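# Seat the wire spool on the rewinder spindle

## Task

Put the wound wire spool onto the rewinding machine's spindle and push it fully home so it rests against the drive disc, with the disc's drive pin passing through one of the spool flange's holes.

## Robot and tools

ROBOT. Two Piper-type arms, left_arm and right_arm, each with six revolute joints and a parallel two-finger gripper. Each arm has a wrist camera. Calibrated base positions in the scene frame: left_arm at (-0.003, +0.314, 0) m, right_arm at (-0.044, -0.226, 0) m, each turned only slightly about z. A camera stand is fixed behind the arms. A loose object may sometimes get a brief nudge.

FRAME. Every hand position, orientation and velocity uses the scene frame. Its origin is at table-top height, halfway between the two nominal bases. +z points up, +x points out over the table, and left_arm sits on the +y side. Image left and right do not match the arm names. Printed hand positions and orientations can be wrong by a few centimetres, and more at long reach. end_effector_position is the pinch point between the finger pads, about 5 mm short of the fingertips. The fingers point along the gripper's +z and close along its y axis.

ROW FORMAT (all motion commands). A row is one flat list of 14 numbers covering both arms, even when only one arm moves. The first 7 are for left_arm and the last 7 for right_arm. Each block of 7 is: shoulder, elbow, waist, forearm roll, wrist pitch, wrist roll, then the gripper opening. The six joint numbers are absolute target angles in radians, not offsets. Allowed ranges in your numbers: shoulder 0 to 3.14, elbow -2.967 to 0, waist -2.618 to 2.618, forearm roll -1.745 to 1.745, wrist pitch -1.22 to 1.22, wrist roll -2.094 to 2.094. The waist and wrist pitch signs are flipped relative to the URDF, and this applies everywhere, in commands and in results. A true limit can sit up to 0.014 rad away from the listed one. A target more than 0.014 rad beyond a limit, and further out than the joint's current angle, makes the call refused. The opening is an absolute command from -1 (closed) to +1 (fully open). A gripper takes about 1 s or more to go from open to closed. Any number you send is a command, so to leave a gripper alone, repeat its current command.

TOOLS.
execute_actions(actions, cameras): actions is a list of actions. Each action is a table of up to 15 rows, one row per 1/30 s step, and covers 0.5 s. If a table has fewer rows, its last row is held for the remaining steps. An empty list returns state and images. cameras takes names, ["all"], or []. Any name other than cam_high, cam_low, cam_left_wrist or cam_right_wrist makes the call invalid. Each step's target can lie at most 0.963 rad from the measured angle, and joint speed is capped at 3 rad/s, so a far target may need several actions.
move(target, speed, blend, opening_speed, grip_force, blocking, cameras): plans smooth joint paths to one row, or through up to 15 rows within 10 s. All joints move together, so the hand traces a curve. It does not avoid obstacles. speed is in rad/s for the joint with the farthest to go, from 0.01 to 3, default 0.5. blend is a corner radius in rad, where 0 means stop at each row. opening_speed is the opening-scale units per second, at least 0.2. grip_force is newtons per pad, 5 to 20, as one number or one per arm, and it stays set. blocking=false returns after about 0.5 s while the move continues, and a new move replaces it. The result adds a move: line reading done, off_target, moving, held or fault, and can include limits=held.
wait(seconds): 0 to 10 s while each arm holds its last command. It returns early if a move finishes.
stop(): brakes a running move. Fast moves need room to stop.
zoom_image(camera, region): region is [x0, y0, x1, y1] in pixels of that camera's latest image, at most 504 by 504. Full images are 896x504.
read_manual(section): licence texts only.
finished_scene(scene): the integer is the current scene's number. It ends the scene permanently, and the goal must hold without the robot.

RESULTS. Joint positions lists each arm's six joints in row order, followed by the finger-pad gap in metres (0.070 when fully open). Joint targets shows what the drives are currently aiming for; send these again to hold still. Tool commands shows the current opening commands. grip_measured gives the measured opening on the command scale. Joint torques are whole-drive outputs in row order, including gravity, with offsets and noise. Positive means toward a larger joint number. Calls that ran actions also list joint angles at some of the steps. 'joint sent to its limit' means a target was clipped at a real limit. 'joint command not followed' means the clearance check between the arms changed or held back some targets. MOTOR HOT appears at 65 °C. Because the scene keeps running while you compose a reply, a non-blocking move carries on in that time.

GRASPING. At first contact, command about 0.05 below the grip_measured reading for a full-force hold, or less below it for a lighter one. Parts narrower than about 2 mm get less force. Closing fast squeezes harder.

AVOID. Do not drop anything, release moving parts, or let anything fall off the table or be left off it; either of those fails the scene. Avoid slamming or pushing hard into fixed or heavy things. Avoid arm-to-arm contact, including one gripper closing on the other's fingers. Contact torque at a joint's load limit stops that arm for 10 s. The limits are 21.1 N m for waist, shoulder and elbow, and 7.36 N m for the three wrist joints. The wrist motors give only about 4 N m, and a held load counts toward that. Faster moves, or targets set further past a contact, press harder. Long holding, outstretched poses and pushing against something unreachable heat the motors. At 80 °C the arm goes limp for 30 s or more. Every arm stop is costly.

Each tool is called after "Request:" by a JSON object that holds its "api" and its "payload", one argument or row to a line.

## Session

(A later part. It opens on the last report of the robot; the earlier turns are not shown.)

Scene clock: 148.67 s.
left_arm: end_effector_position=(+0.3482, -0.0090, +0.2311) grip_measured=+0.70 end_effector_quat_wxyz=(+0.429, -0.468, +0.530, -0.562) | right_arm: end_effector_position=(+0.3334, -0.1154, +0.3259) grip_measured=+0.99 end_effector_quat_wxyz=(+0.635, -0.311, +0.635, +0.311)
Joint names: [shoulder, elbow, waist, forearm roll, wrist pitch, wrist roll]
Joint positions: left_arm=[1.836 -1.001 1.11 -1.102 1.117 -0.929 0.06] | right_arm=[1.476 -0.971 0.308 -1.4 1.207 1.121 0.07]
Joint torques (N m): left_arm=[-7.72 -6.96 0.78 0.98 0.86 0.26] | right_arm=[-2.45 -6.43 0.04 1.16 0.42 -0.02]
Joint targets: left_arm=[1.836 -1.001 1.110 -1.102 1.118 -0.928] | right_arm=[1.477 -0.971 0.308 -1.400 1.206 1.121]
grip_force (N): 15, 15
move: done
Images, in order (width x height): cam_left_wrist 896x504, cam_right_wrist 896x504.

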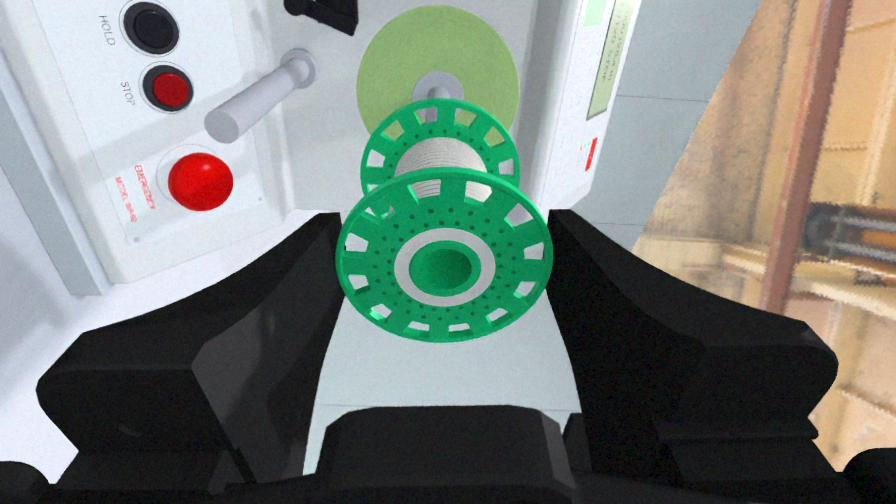

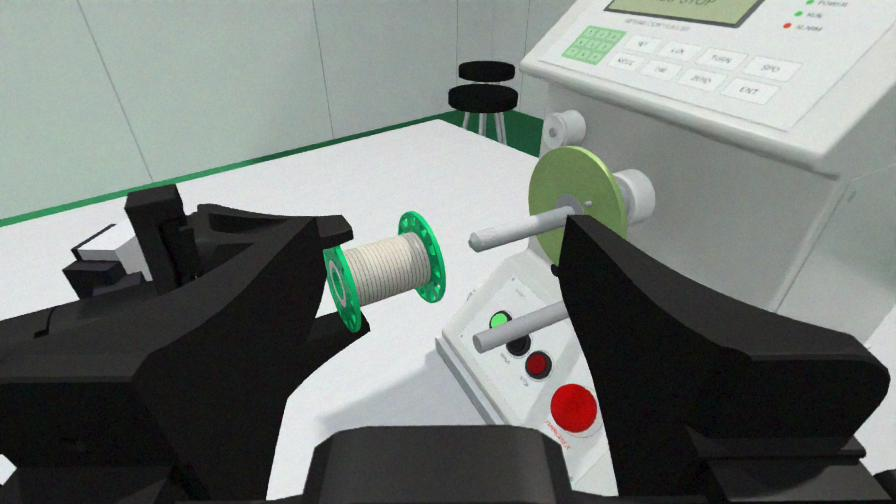

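Request:
{"api": "zoom_image", "payload": {
  "camera": "cam_right_wrist",
  "region": [320, 195, 460, 345]
}}

Request:
{"api": "zoom_image", "payload": {
  "camera": "cam_right_wrist",
  "region": [455, 140, 595, 290]
}}

Request:
{"api": "zoom_image", "payload": {
  "camera": "cam_left_wrist",
  "region": [390, 60, 490, 140]
}}

Scaled by 3.360 from the camera's 896x504 image, which has a finer 1280x720 frame.

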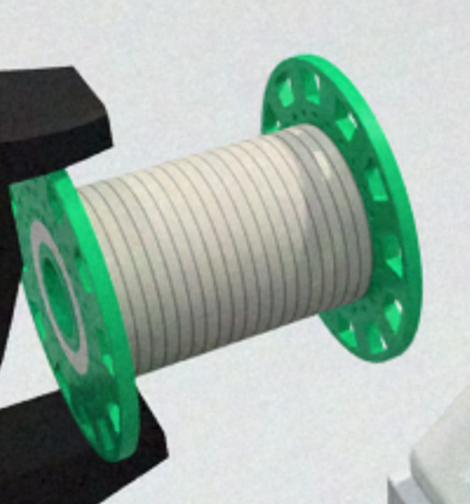

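Scaled by 3.360 from the camera's 896x504 image, which has a finer 1280x720 frame.

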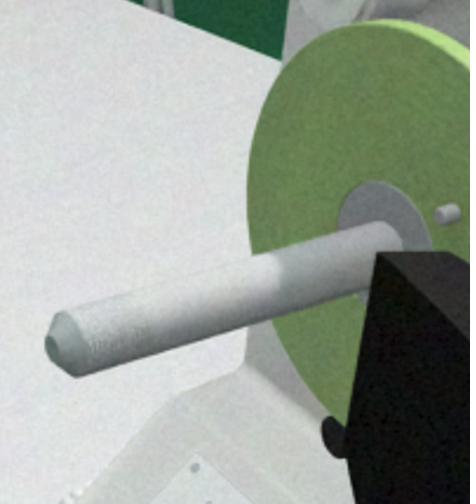

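Scaled by 5.040 from the camera's 896x504 image, which has a finer 1280x720 frame.

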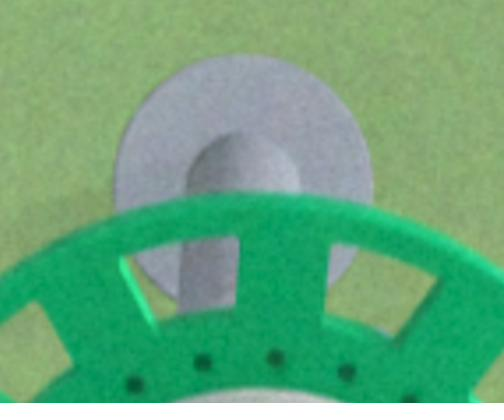

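Request:
{"api": "move", "payload": {
  "target": [1.8722,-1.0595,1.0495,-1.0480,1.0579,-0.9355,0.5,1.4769,-0.9713,0.308,-1.4003,1.206,1.1207,1],
  "speed": 0.1,
  "cameras": ["cam_left_wrist","cam_right_wrist"]
}}

Request:
{"api": "zoom_image", "payload": {
  "camera": "cam_right_wrist",
  "region": [350, 180, 500, 330]
}}

Request:
{"api": "zoom_image", "payload": {
  "camera": "cam_right_wrist",
  "region": [455, 140, 595, 290]
}}

Request:
{"api": "zoom_image", "payload": {
  "camera": "cam_left_wrist",
  "region": [390, 40, 490, 120]
}}

Scene clock: 165.60 s.
left_arm: end_effector_position=(+0.3706, -0.0148, +0.2312) grip_measured=+0.70 end_effector_quat_wxyz=(+0.425, -0.464, +0.534, -0.565) | right_arm: end_effector_position=(+0.3334, -0.1154, +0.3259) grip_measured=+0.99 end_effector_quat_wxyz=(+0.635, -0.311, +0.635, +0.311)
Joint names: [shoulder, elbow, waist, forearm roll, wrist pitch, wrist roll]
Joint positions: left_arm=[1.873 -1.06 1.049 -1.047 1.057 -0.936 0.06] | right_arm=[1.476 -0.971 0.308 -1.4 1.207 1.121 0.07]
Joint torques (N m): left_arm=[-8.61 -7.19 0.66 0.81 0.86 0] | right_arm=[-2.43 -6.45 0.01 1.16 0.43 -0.01]
Joint targets: left_arm=[1.872 -1.060 1.049 -1.048 1.058 -0.936] | right_arm=[1.477 -0.971 0.308 -1.400 1.206 1.121]
grip_force (N): 15, 15
move: done
Images, in order (width x height): cam_left_wrist 896x504, cam_right_wrist 896x504.

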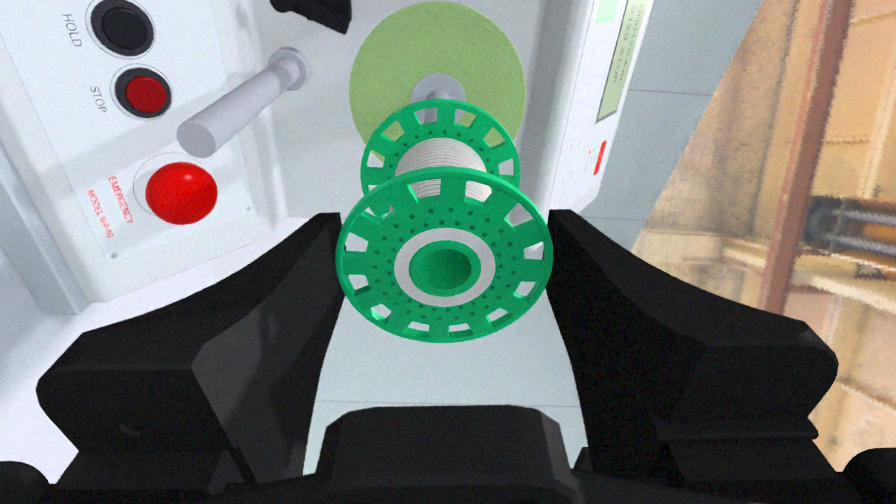

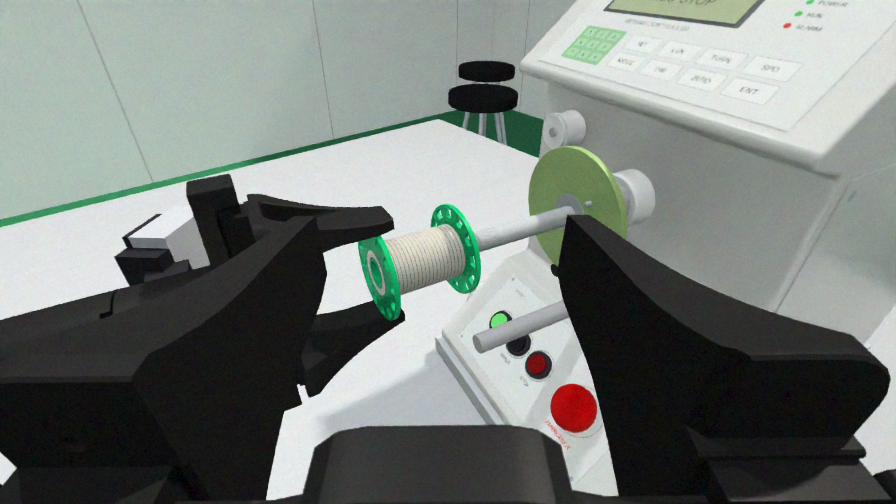

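Scaled by 3.360 from the camera's 896x504 image, which has a finer 1280x720 frame.

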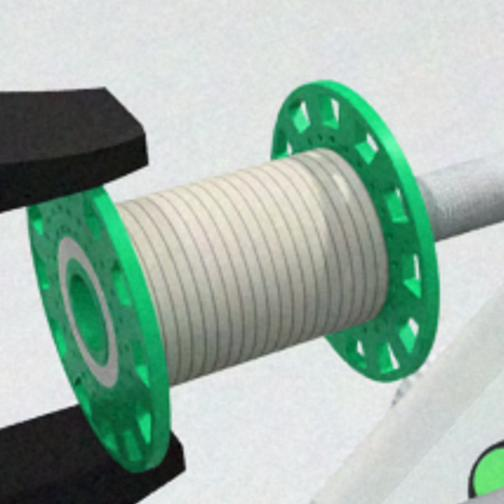

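Scaled by 3.360 from the camera's 896x504 image, which has a finer 1280x720 frame.

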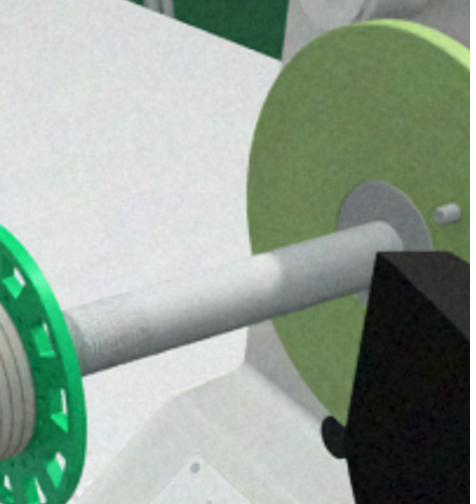

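Scaled by 5.040 from the camera's 896x504 image, which has a finer 1280x720 frame.

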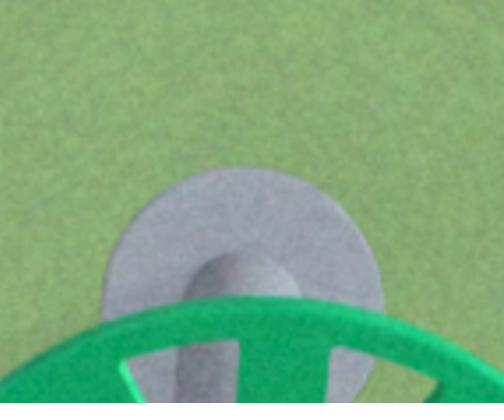

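Request:
{"api": "move", "payload": {
  "target": [1.8913,-1.0903,1.0266,-1.0337,1.0372,-0.9342,0.5,1.4769,-0.9713,0.308,-1.4003,1.206,1.1207,1],
  "speed": 0.06,
  "cameras": ["cam_left_wrist","cam_right_wrist"]
}}

Scene clock: 181.13 s.
left_arm: end_effector_position=(+0.3801, -0.0169, +0.2314) grip_measured=+0.70 end_effector_quat_wxyz=(+0.425, -0.464, +0.533, -0.565) | right_arm: end_effector_position=(+0.3334, -0.1154, +0.3259) grip_measured=+0.99 end_effector_quat_wxyz=(+0.635, -0.311, +0.635, +0.311)
Joint names: [shoulder, elbow, waist, forearm roll, wrist pitch, wrist roll]
Joint positions: left_arm=[1.891 -1.091 1.027 -1.034 1.037 -0.935 0.06] | right_arm=[1.476 -0.971 0.308 -1.4 1.207 1.121 0.07]
Joint torques (N m): left_arm=[-8.38 -7.81 0.01 0.86 0.8 0.33] | right_arm=[-2.42 -6.47 0 1.16 0.43 -0.02]
Joint targets: left_arm=[1.891 -1.090 1.027 -1.034 1.037 -0.934] | right_arm=[1.477 -0.971 0.308 -1.400 1.206 1.121]
grip_force (N): 15, 15
move: done
Images, in order (width x height): cam_left_wrist 896x504, cam_right_wrist 896x504.

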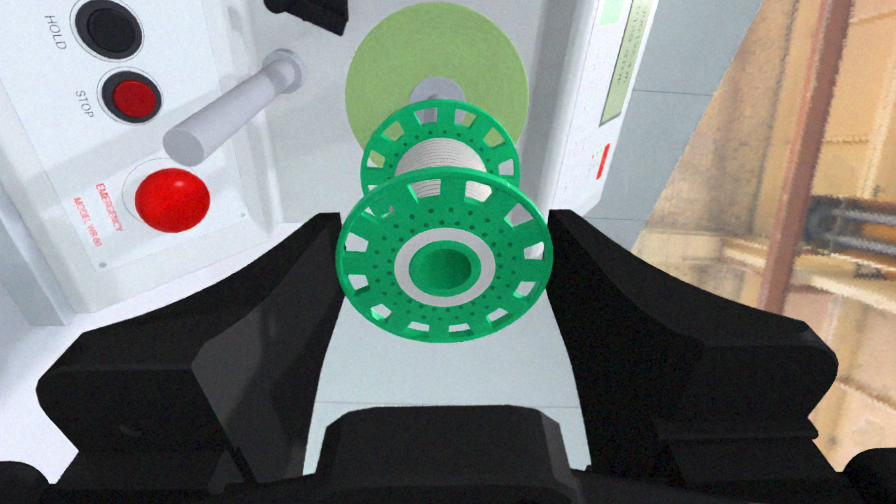

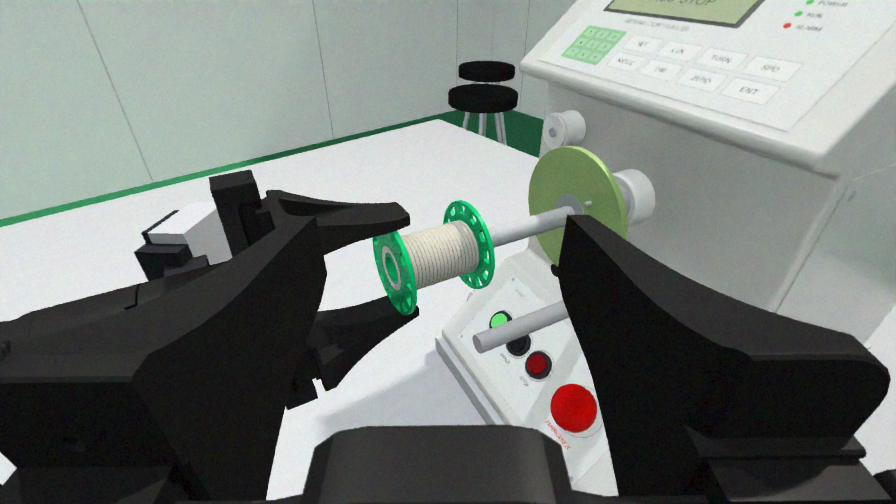

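Request:
{"api": "zoom_image", "payload": {
  "camera": "cam_right_wrist",
  "region": [360, 180, 510, 330]
}}

Request:
{"api": "zoom_image", "payload": {
  "camera": "cam_left_wrist",
  "region": [330, 60, 560, 350]
}}

Scaled by 3.360 from the camera's 896x504 image, which has a finer 1280x720 frame.

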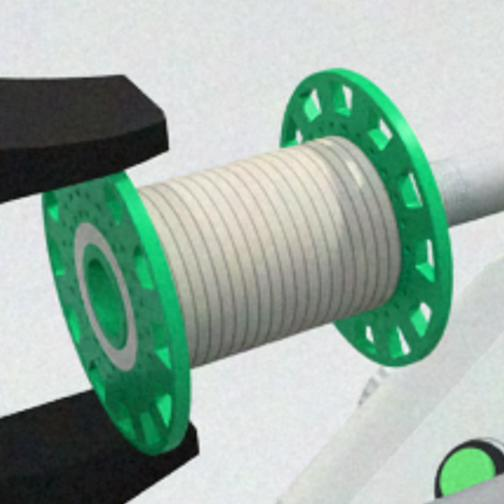

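Scaled by 1.738 from the camera's 896x504 image, which has a finer 1280x720 frame.

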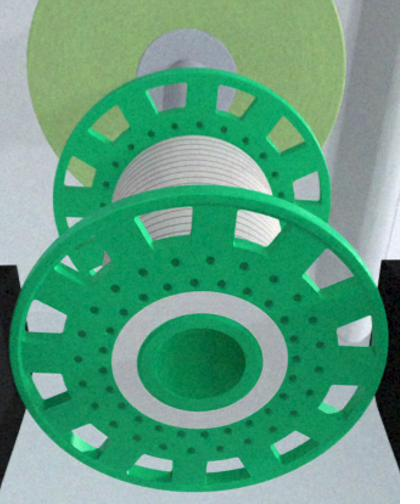

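Request:
{"api": "zoom_image", "payload": {
  "camera": "cam_right_wrist",
  "region": [440, 160, 560, 280]
}}

Request:
{"api": "zoom_image", "payload": {
  "camera": "cam_left_wrist",
  "region": [390, 60, 490, 140]
}}

Scaled by 4.200 from the camera's 896x504 image, which has a finer 1280x720 frame.

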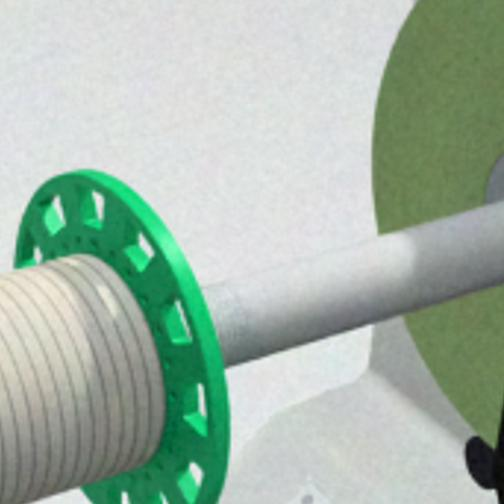

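Scaled by 5.040 from the camera's 896x504 image, which has a finer 1280x720 frame.

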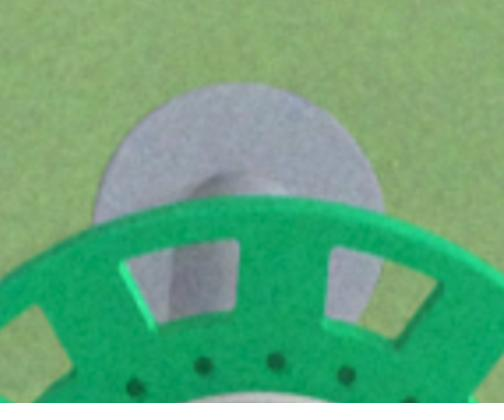

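Request:
{"api": "move", "payload": {
  "target": [1.9150,-1.1289,1.0003,-1.0181,1.0124,-0.9314,0.5,1.4769,-0.9713,0.308,-1.4003,1.206,1.1207,1],
  "speed": 0.05,
  "cameras": ["cam_left_wrist","cam_right_wrist"]
}}

Request:
{"api": "zoom_image", "payload": {
  "camera": "cam_right_wrist",
  "region": [370, 150, 560, 340]
}}

Request:
{"api": "zoom_image", "payload": {
  "camera": "cam_left_wrist",
  "region": [330, 60, 560, 350]
}}

Scene clock: 188.63 s.
left_arm: end_effector_position=(+0.3919, -0.0193, +0.2310) grip_measured=+0.70 end_effector_quat_wxyz=(+0.425, -0.465, +0.533, -0.565) | right_arm: end_effector_position=(+0.3334, -0.1154, +0.3259) grip_measured=+0.99 end_effector_quat_wxyz=(+0.635, -0.311, +0.635, +0.311)
Joint names: [shoulder, elbow, waist, forearm roll, wrist pitch, wrist roll]
Joint positions: left_arm=[1.915 -1.129 1 -1.019 1.012 -0.932 0.06] | right_arm=[1.476 -0.971 0.308 -1.4 1.207 1.121 0.07]
Joint torques (N m): left_arm=[-9.67 -8.89 -0.18 1.09 1.01 0.33] | right_arm=[-2.46 -6.45 -0.01 1.16 0.44 -0.02]
Joint targets: left_arm=[1.915 -1.129 1.000 -1.018 1.012 -0.931] | right_arm=[1.477 -0.971 0.308 -1.400 1.206 1.121]
grip_force (N): 15, 15
move: done
Images, in order (width x height): cam_left_wrist 896x504, cam_right_wrist 896x504.

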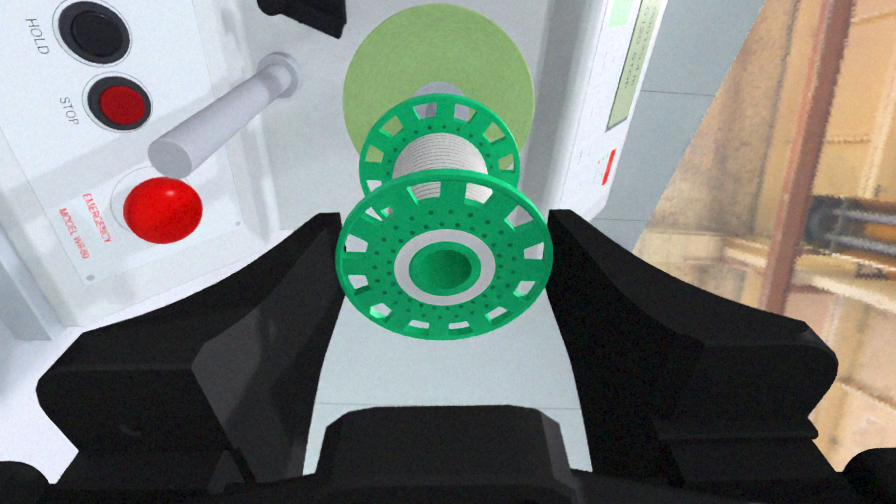

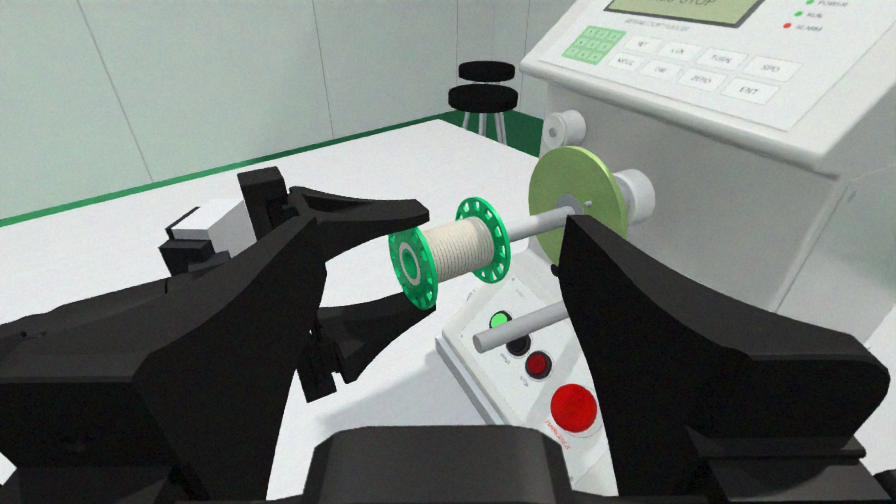

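Scaled by 2.653 from the camera's 896x504 image, which has a finer 1280x720 frame.

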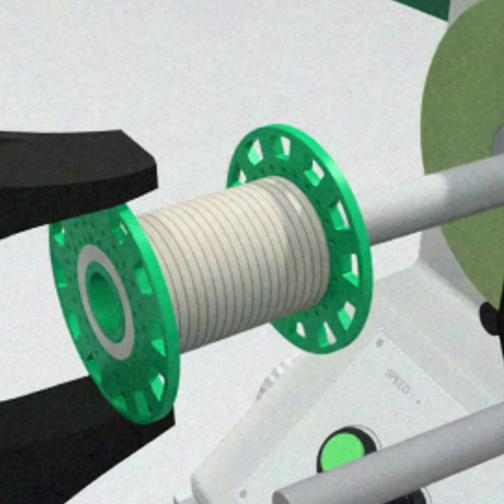

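Scaled by 1.738 from the camera's 896x504 image, which has a finer 1280x720 frame.

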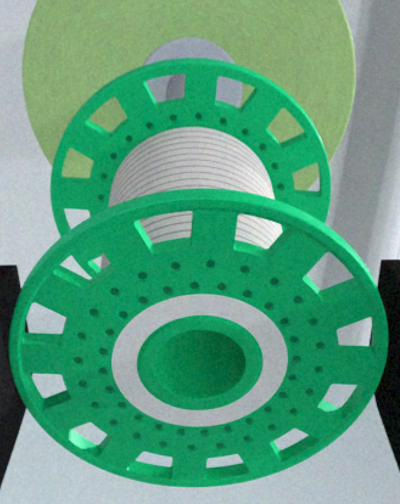

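Request:
{"api": "zoom_image", "payload": {
  "camera": "cam_right_wrist",
  "region": [450, 160, 570, 280]
}}

Request:
{"api": "zoom_image", "payload": {
  "camera": "cam_right_wrist",
  "region": [380, 190, 480, 320]
}}

Scaled by 4.200 from the camera's 896x504 image, which has a finer 1280x720 frame.

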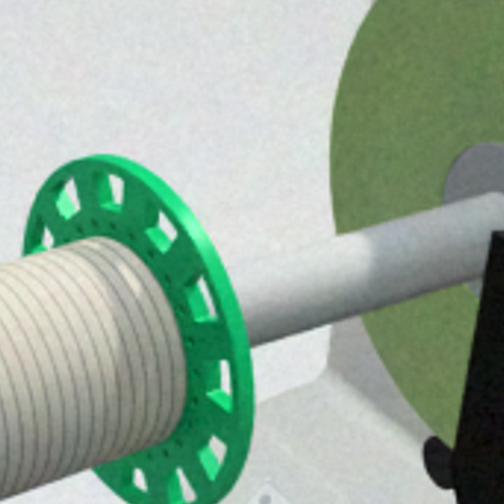

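Scaled by 3.877 from the camera's 896x504 image, which has a finer 1280x720 frame.

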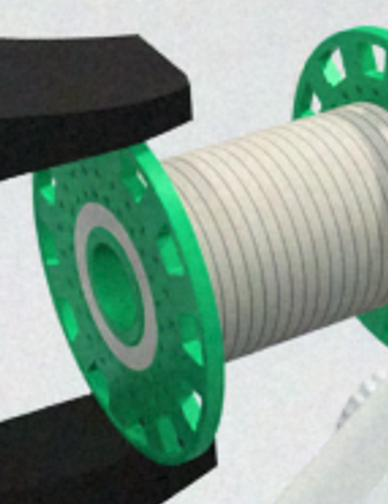

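Request:
{"api": "zoom_image", "payload": {
  "camera": "cam_left_wrist",
  "region": [380, 60, 500, 180]
}}

Scaled by 4.200 from the camera's 896x504 image, which has a finer 1280x720 frame.

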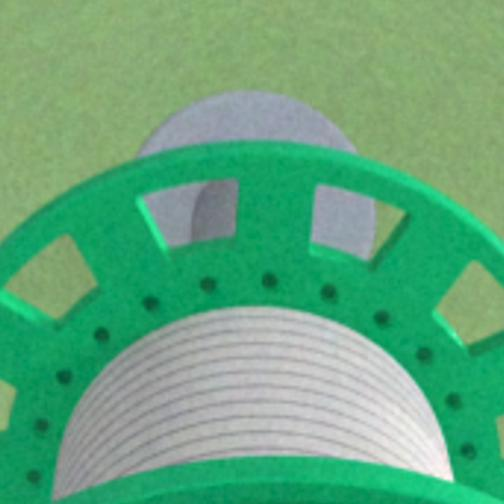

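Request:
{"api": "move", "payload": {
  "target": [1.9147,-1.1381,1.0040,-1.0265,1.0098,-0.9201,0.5,1.4769,-0.9713,0.308,-1.4003,1.206,1.1207,1],
  "speed": 0.04,
  "cameras": ["cam_left_wrist","cam_right_wrist"]
}}

Request:
{"api": "zoom_image", "payload": {
  "camera": "cam_right_wrist",
  "region": [450, 160, 570, 280]
}}

Request:
{"api": "zoom_image", "payload": {
  "camera": "cam_right_wrist",
  "region": [370, 180, 490, 320]
}}

Request:
{"api": "zoom_image", "payload": {
  "camera": "cam_left_wrist",
  "region": [330, 60, 560, 350]
}}

Scene clock: 208.90 s.
left_arm: end_effector_position=(+0.3915, -0.0210, +0.2326) grip_measured=+0.70 end_effector_quat_wxyz=(+0.425, -0.464, +0.534, -0.564) | right_arm: end_effector_position=(+0.3334, -0.1154, +0.3259) grip_measured=+0.99 end_effector_quat_wxyz=(+0.635, -0.311, +0.635, +0.311)
Joint names: [shoulder, elbow, waist, forearm roll, wrist pitch, wrist roll]
Joint positions: left_arm=[1.915 -1.137 1.004 -1.027 1.01 -0.92 0.06] | right_arm=[1.476 -0.971 0.308 -1.4 1.207 1.121 0.07]
Joint torques (N m): left_arm=[-11.96 -11.88 1.23 1.9 1.37 0.27] | right_arm=[-2.45 -6.41 0.01 1.16 0.46 -0.02]
Joint targets: left_arm=[1.915 -1.138 1.004 -1.027 1.010 -0.920] | right_arm=[1.477 -0.971 0.308 -1.400 1.206 1.121]
grip_force (N): 15, 15
move: done
Images, in order (width x height): cam_left_wrist 896x504, cam_right_wrist 896x504.

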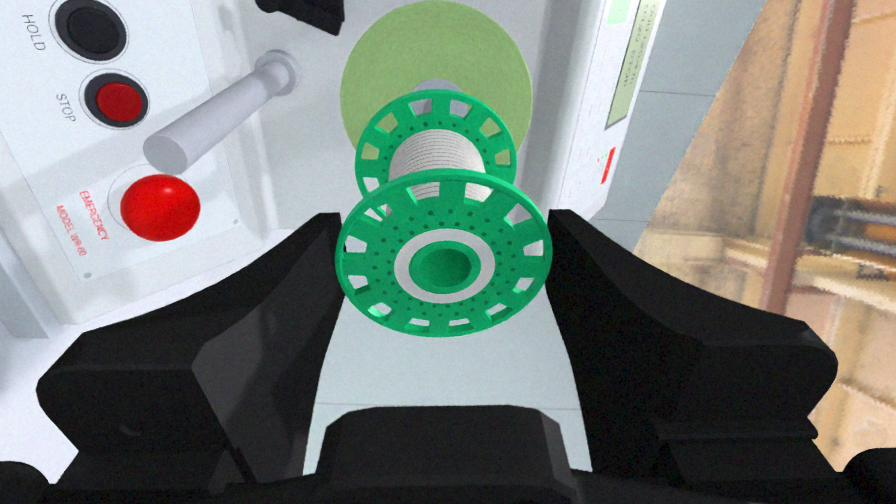

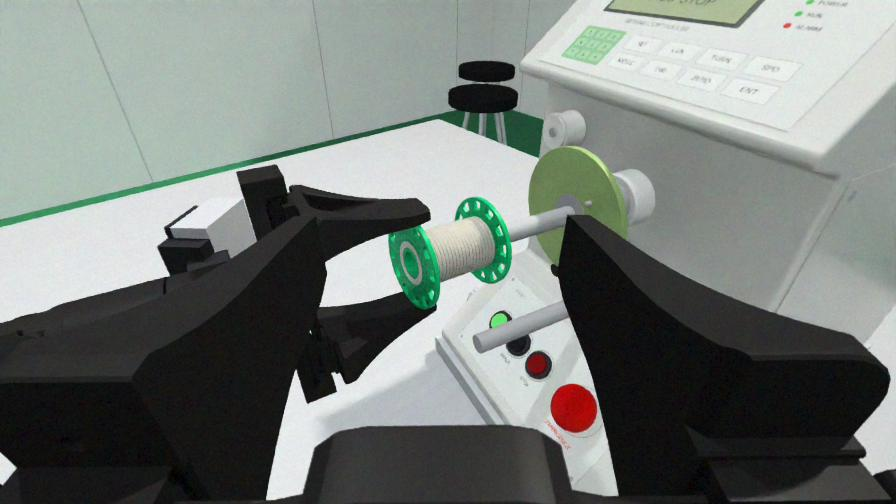

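Scaled by 4.200 from the camera's 896x504 image, which has a finer 1280x720 frame.

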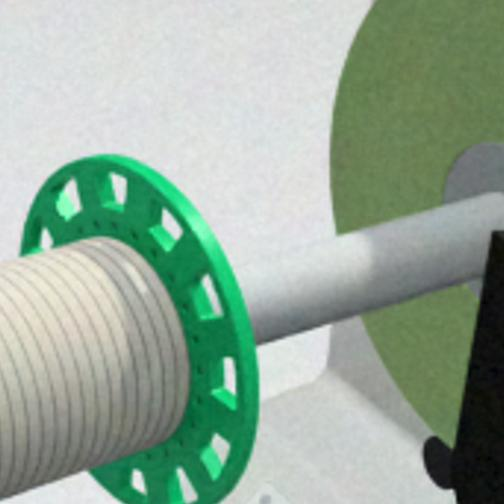

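Scaled by 3.600 from the camera's 896x504 image, which has a finer 1280x720 frame.

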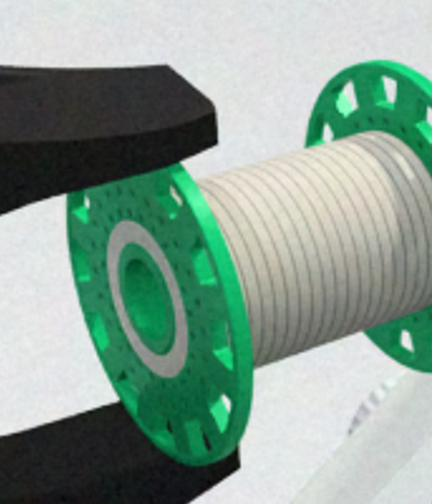

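Scaled by 1.738 from the camera's 896x504 image, which has a finer 1280x720 frame.

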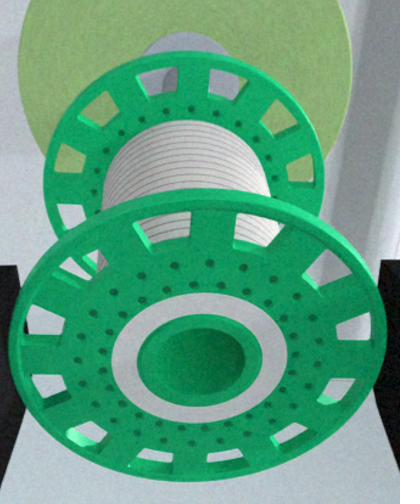

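Request:
{"api": "move", "payload": {
  "target": [1.9124,-1.1189,0.9954,-1.0097,1.0131,-0.9412,0.5,1.4769,-0.9713,0.308,-1.4003,1.206,1.1207,1],
  "speed": 0.04,
  "cameras": ["cam_left_wrist","cam_right_wrist"]
}}

Request:
{"api": "zoom_image", "payload": {
  "camera": "cam_right_wrist",
  "region": [370, 170, 530, 330]
}}

Request:
{"api": "zoom_image", "payload": {
  "camera": "cam_left_wrist",
  "region": [330, 60, 560, 350]
}}

Scene clock: 234.10 s.
left_arm: end_effector_position=(+0.3923, -0.0173, +0.2315) grip_measured=+0.70 end_effector_quat_wxyz=(+0.426, -0.464, +0.532, -0.566) | right_arm: end_effector_position=(+0.3334, -0.1154, +0.3259) grip_measured=+0.99 end_effector_quat_wxyz=(+0.635, -0.311, +0.635, +0.311)
Joint names: [shoulder, elbow, waist, forearm roll, wrist pitch, wrist roll]
Joint positions: left_arm=[1.911 -1.12 0.996 -1.008 1.014 -0.941 0.059] | right_arm=[1.476 -0.971 0.308 -1.4 1.207 1.121 0.07]
Joint torques (N m): left_arm=[-6.65 -2.63 -0.34 -0.03 -0.08 0.1] | right_arm=[-2.46 -6.44 -0.03 1.15 0.47 -0.01]
Joint targets: left_arm=[1.912 -1.119 0.995 -1.010 1.013 -0.941] | right_arm=[1.477 -0.971 0.308 -1.400 1.206 1.121]
grip_force (N): 15, 15
move: done
Images, in order (width x height): cam_left_wrist 896x504, cam_right_wrist 896x504.

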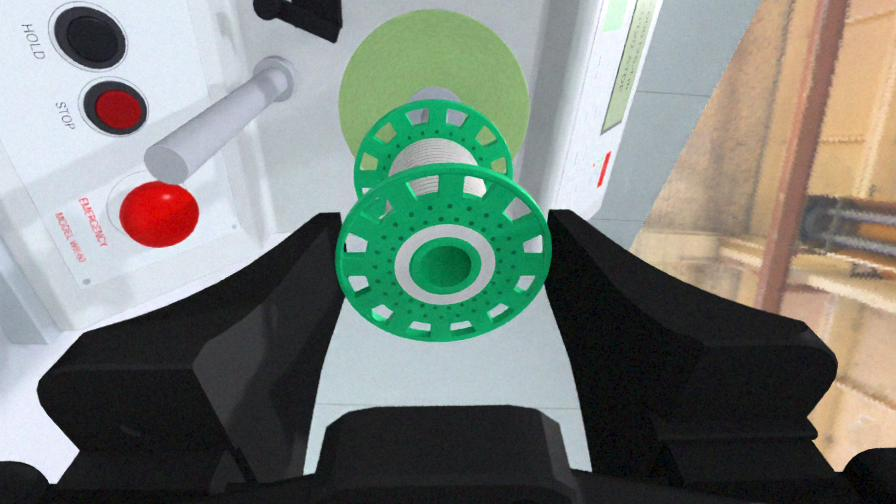

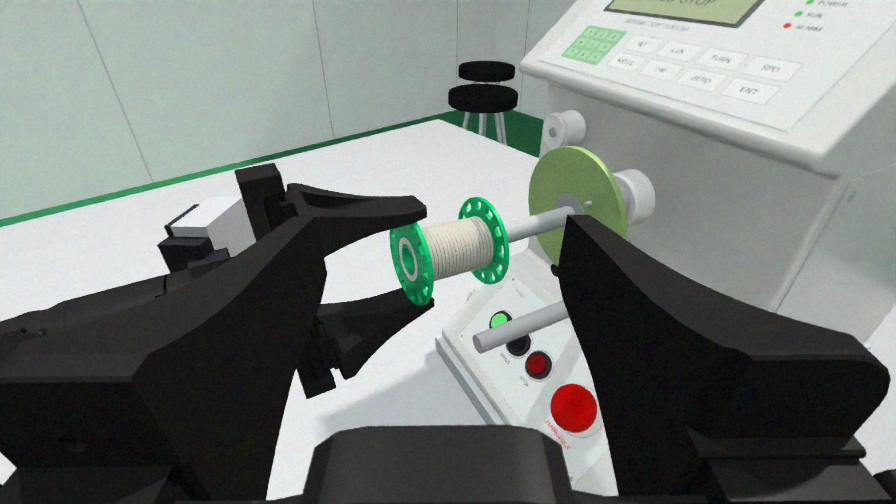

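Scaled by 3.150 from the camera's 896x504 image, which has a finer 1280x720 frame.

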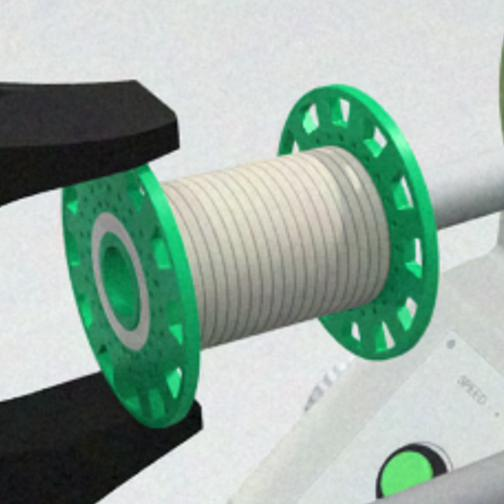

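Scaled by 1.738 from the camera's 896x504 image, which has a finer 1280x720 frame.

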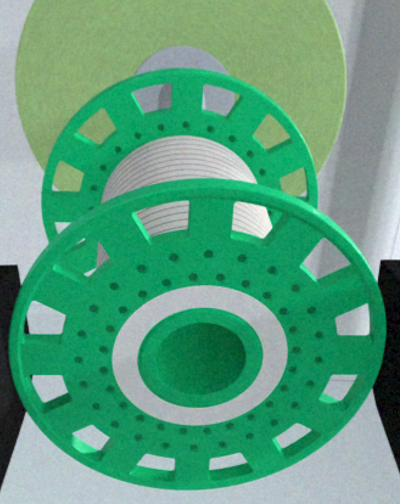

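Request:
{"api": "move", "payload": {
  "target": [1.9166,-1.1203,0.9972,-1.0099,1.0158,-0.9430,0.5,1.4769,-0.9713,0.308,-1.4003,1.206,1.1207,1],
  "speed": 0.02,
  "grip_force": [7, 15],
  "cameras": ["cam_left_wrist","cam_right_wrist"]
}}

Request:
{"api": "zoom_image", "payload": {
  "camera": "cam_right_wrist",
  "region": [370, 170, 530, 330]
}}

Request:
{"api": "zoom_image", "payload": {
  "camera": "cam_left_wrist",
  "region": [330, 60, 560, 350]
}}

Scene clock: 268.00 s.
left_arm: end_effector_position=(+0.3924, -0.0179, +0.2274) grip_measured=+0.71 end_effector_quat_wxyz=(+0.425, -0.464, +0.535, -0.563) | right_arm: end_effector_position=(+0.3334, -0.1154, +0.3259) grip_measured=+0.99 end_effector_quat_wxyz=(+0.635, -0.311, +0.635, +0.311)
Joint names: [shoulder, elbow, waist, forearm roll, wrist pitch, wrist roll]
Joint positions: left_arm=[1.918 -1.119 0.997 -1.011 1.014 -0.942 0.06] | right_arm=[1.476 -0.971 0.308 -1.4 1.207 1.121 0.07]
Joint torques (N m): left_arm=[-8.87 -6.87 1.24 0.8 0.76 -0.03] | right_arm=[-2.47 -6.42 0.02 1.14 0.48 -0.02]
Joint targets: left_arm=[1.917 -1.120 0.997 -1.010 1.016 -0.943] | right_arm=[1.477 -0.971 0.308 -1.400 1.206 1.121]
grip_force (N): 7, 15
move: done
Images, in order (width x height): cam_left_wrist 896x504, cam_right_wrist 896x504.

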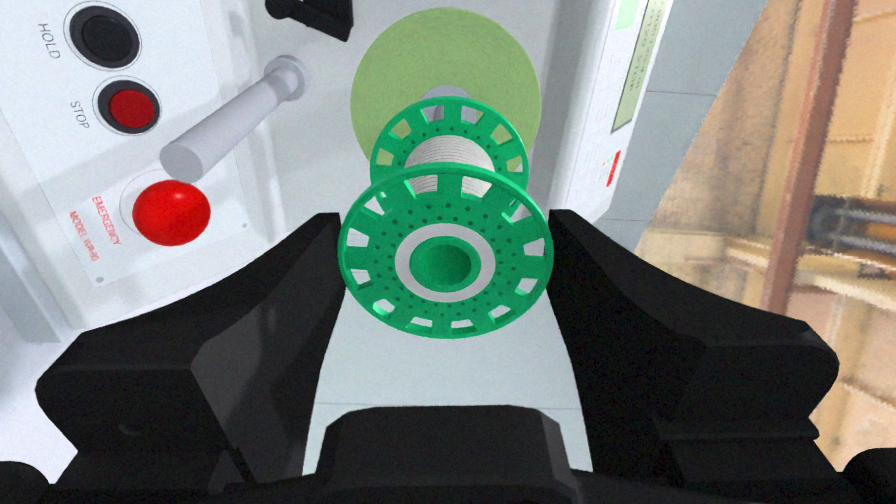

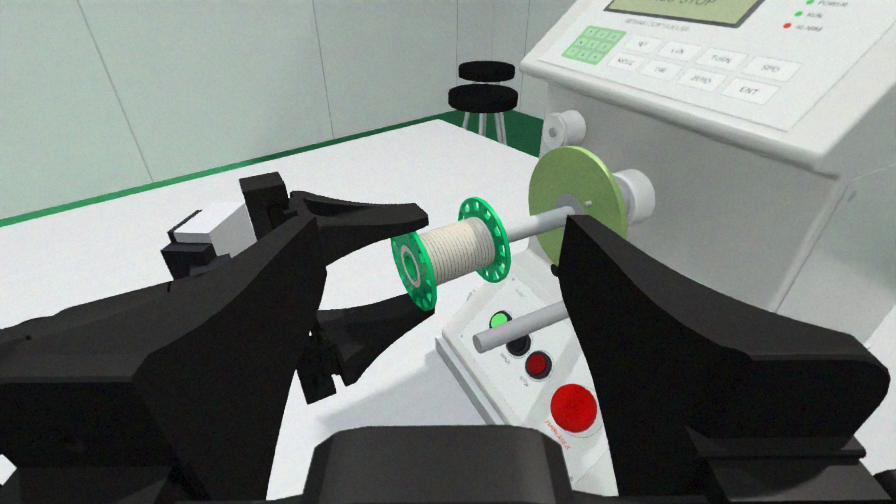

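Scaled by 3.150 from the camera's 896x504 image, which has a finer 1280x720 frame.

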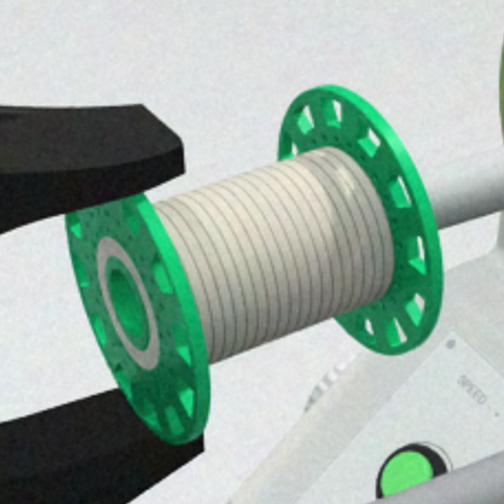

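Scaled by 1.738 from the camera's 896x504 image, which has a finer 1280x720 frame.

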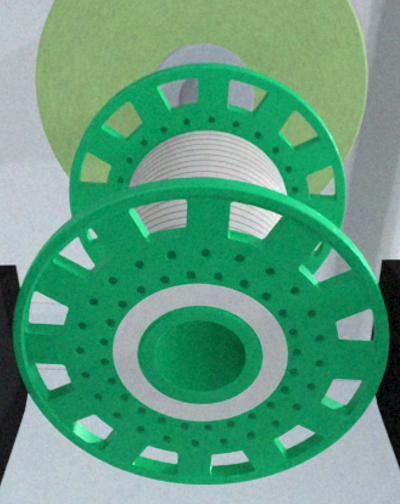

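Request:
{"api": "move", "payload": {
  "target": [1.9120,-1.1226,0.9968,-1.0132,1.0119,-0.9364,0.5,1.4769,-0.9713,0.308,-1.4003,1.206,1.1207,1],
  "speed": 0.02,
  "cameras": ["cam_left_wrist","cam_right_wrist"]
}}

Request:
{"api": "zoom_image", "payload": {
  "camera": "cam_right_wrist",
  "region": [370, 170, 530, 330]
}}

Request:
{"api": "zoom_image", "payload": {
  "camera": "cam_left_wrist",
  "region": [330, 60, 560, 350]
}}

Scene clock: 277.63 s.
left_arm: end_effector_position=(+0.3920, -0.0181, +0.2306) grip_measured=+0.71 end_effector_quat_wxyz=(+0.425, -0.464, +0.534, -0.565) | right_arm: end_effector_position=(+0.3334, -0.1154, +0.3259) grip_measured=+0.99 end_effector_quat_wxyz=(+0.635, -0.311, +0.635, +0.311)
Joint names: [shoulder, elbow, waist, forearm roll, wrist pitch, wrist roll]
Joint positions: left_arm=[1.913 -1.122 0.997 -1.013 1.012 -0.936 0.06] | right_arm=[1.476 -0.971 0.308 -1.4 1.207 1.121 0.07]
Joint torques (N m): left_arm=[-11.36 -9.41 -0.71 1.01 1.06 0.3] | right_arm=[-2.46 -6.46 0.02 1.14 0.48 -0.02]
Joint targets: left_arm=[1.912 -1.123 0.997 -1.013 1.012 -0.936] | right_arm=[1.477 -0.971 0.308 -1.400 1.206 1.121]
grip_force (N): 7, 15
move: done
Images, in order (width x height): cam_left_wrist 896x504, cam_right_wrist 896x504.

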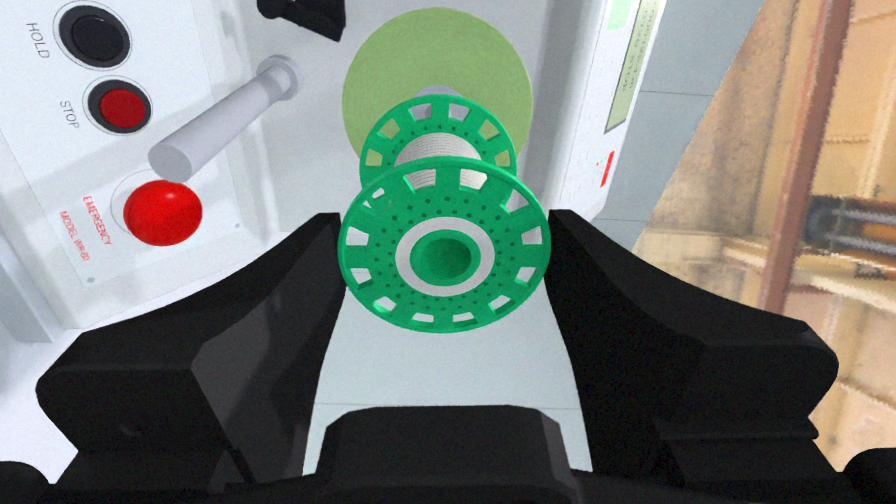

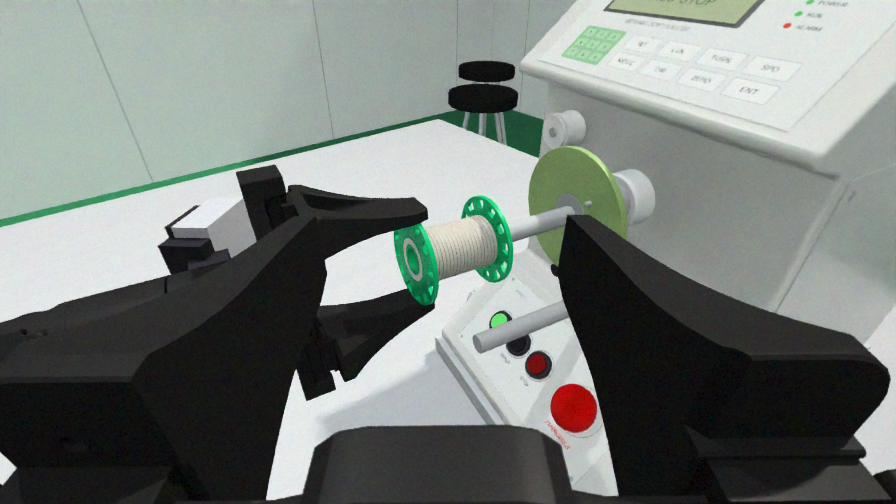

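Scaled by 3.150 from the camera's 896x504 image, which has a finer 1280x720 frame.

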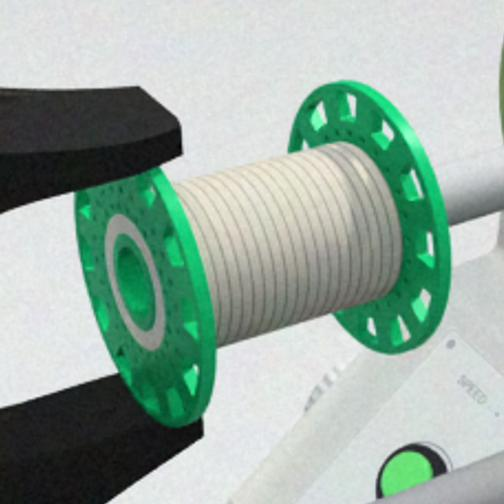

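Scaled by 1.738 from the camera's 896x504 image, which has a finer 1280x720 frame.

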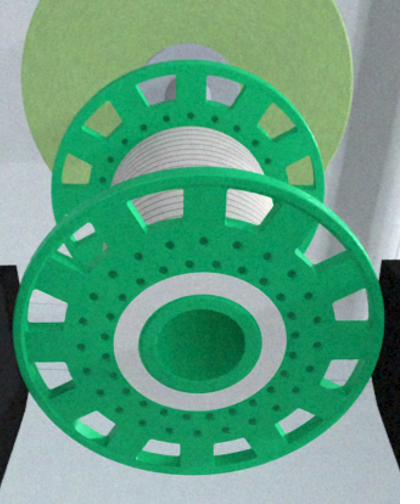

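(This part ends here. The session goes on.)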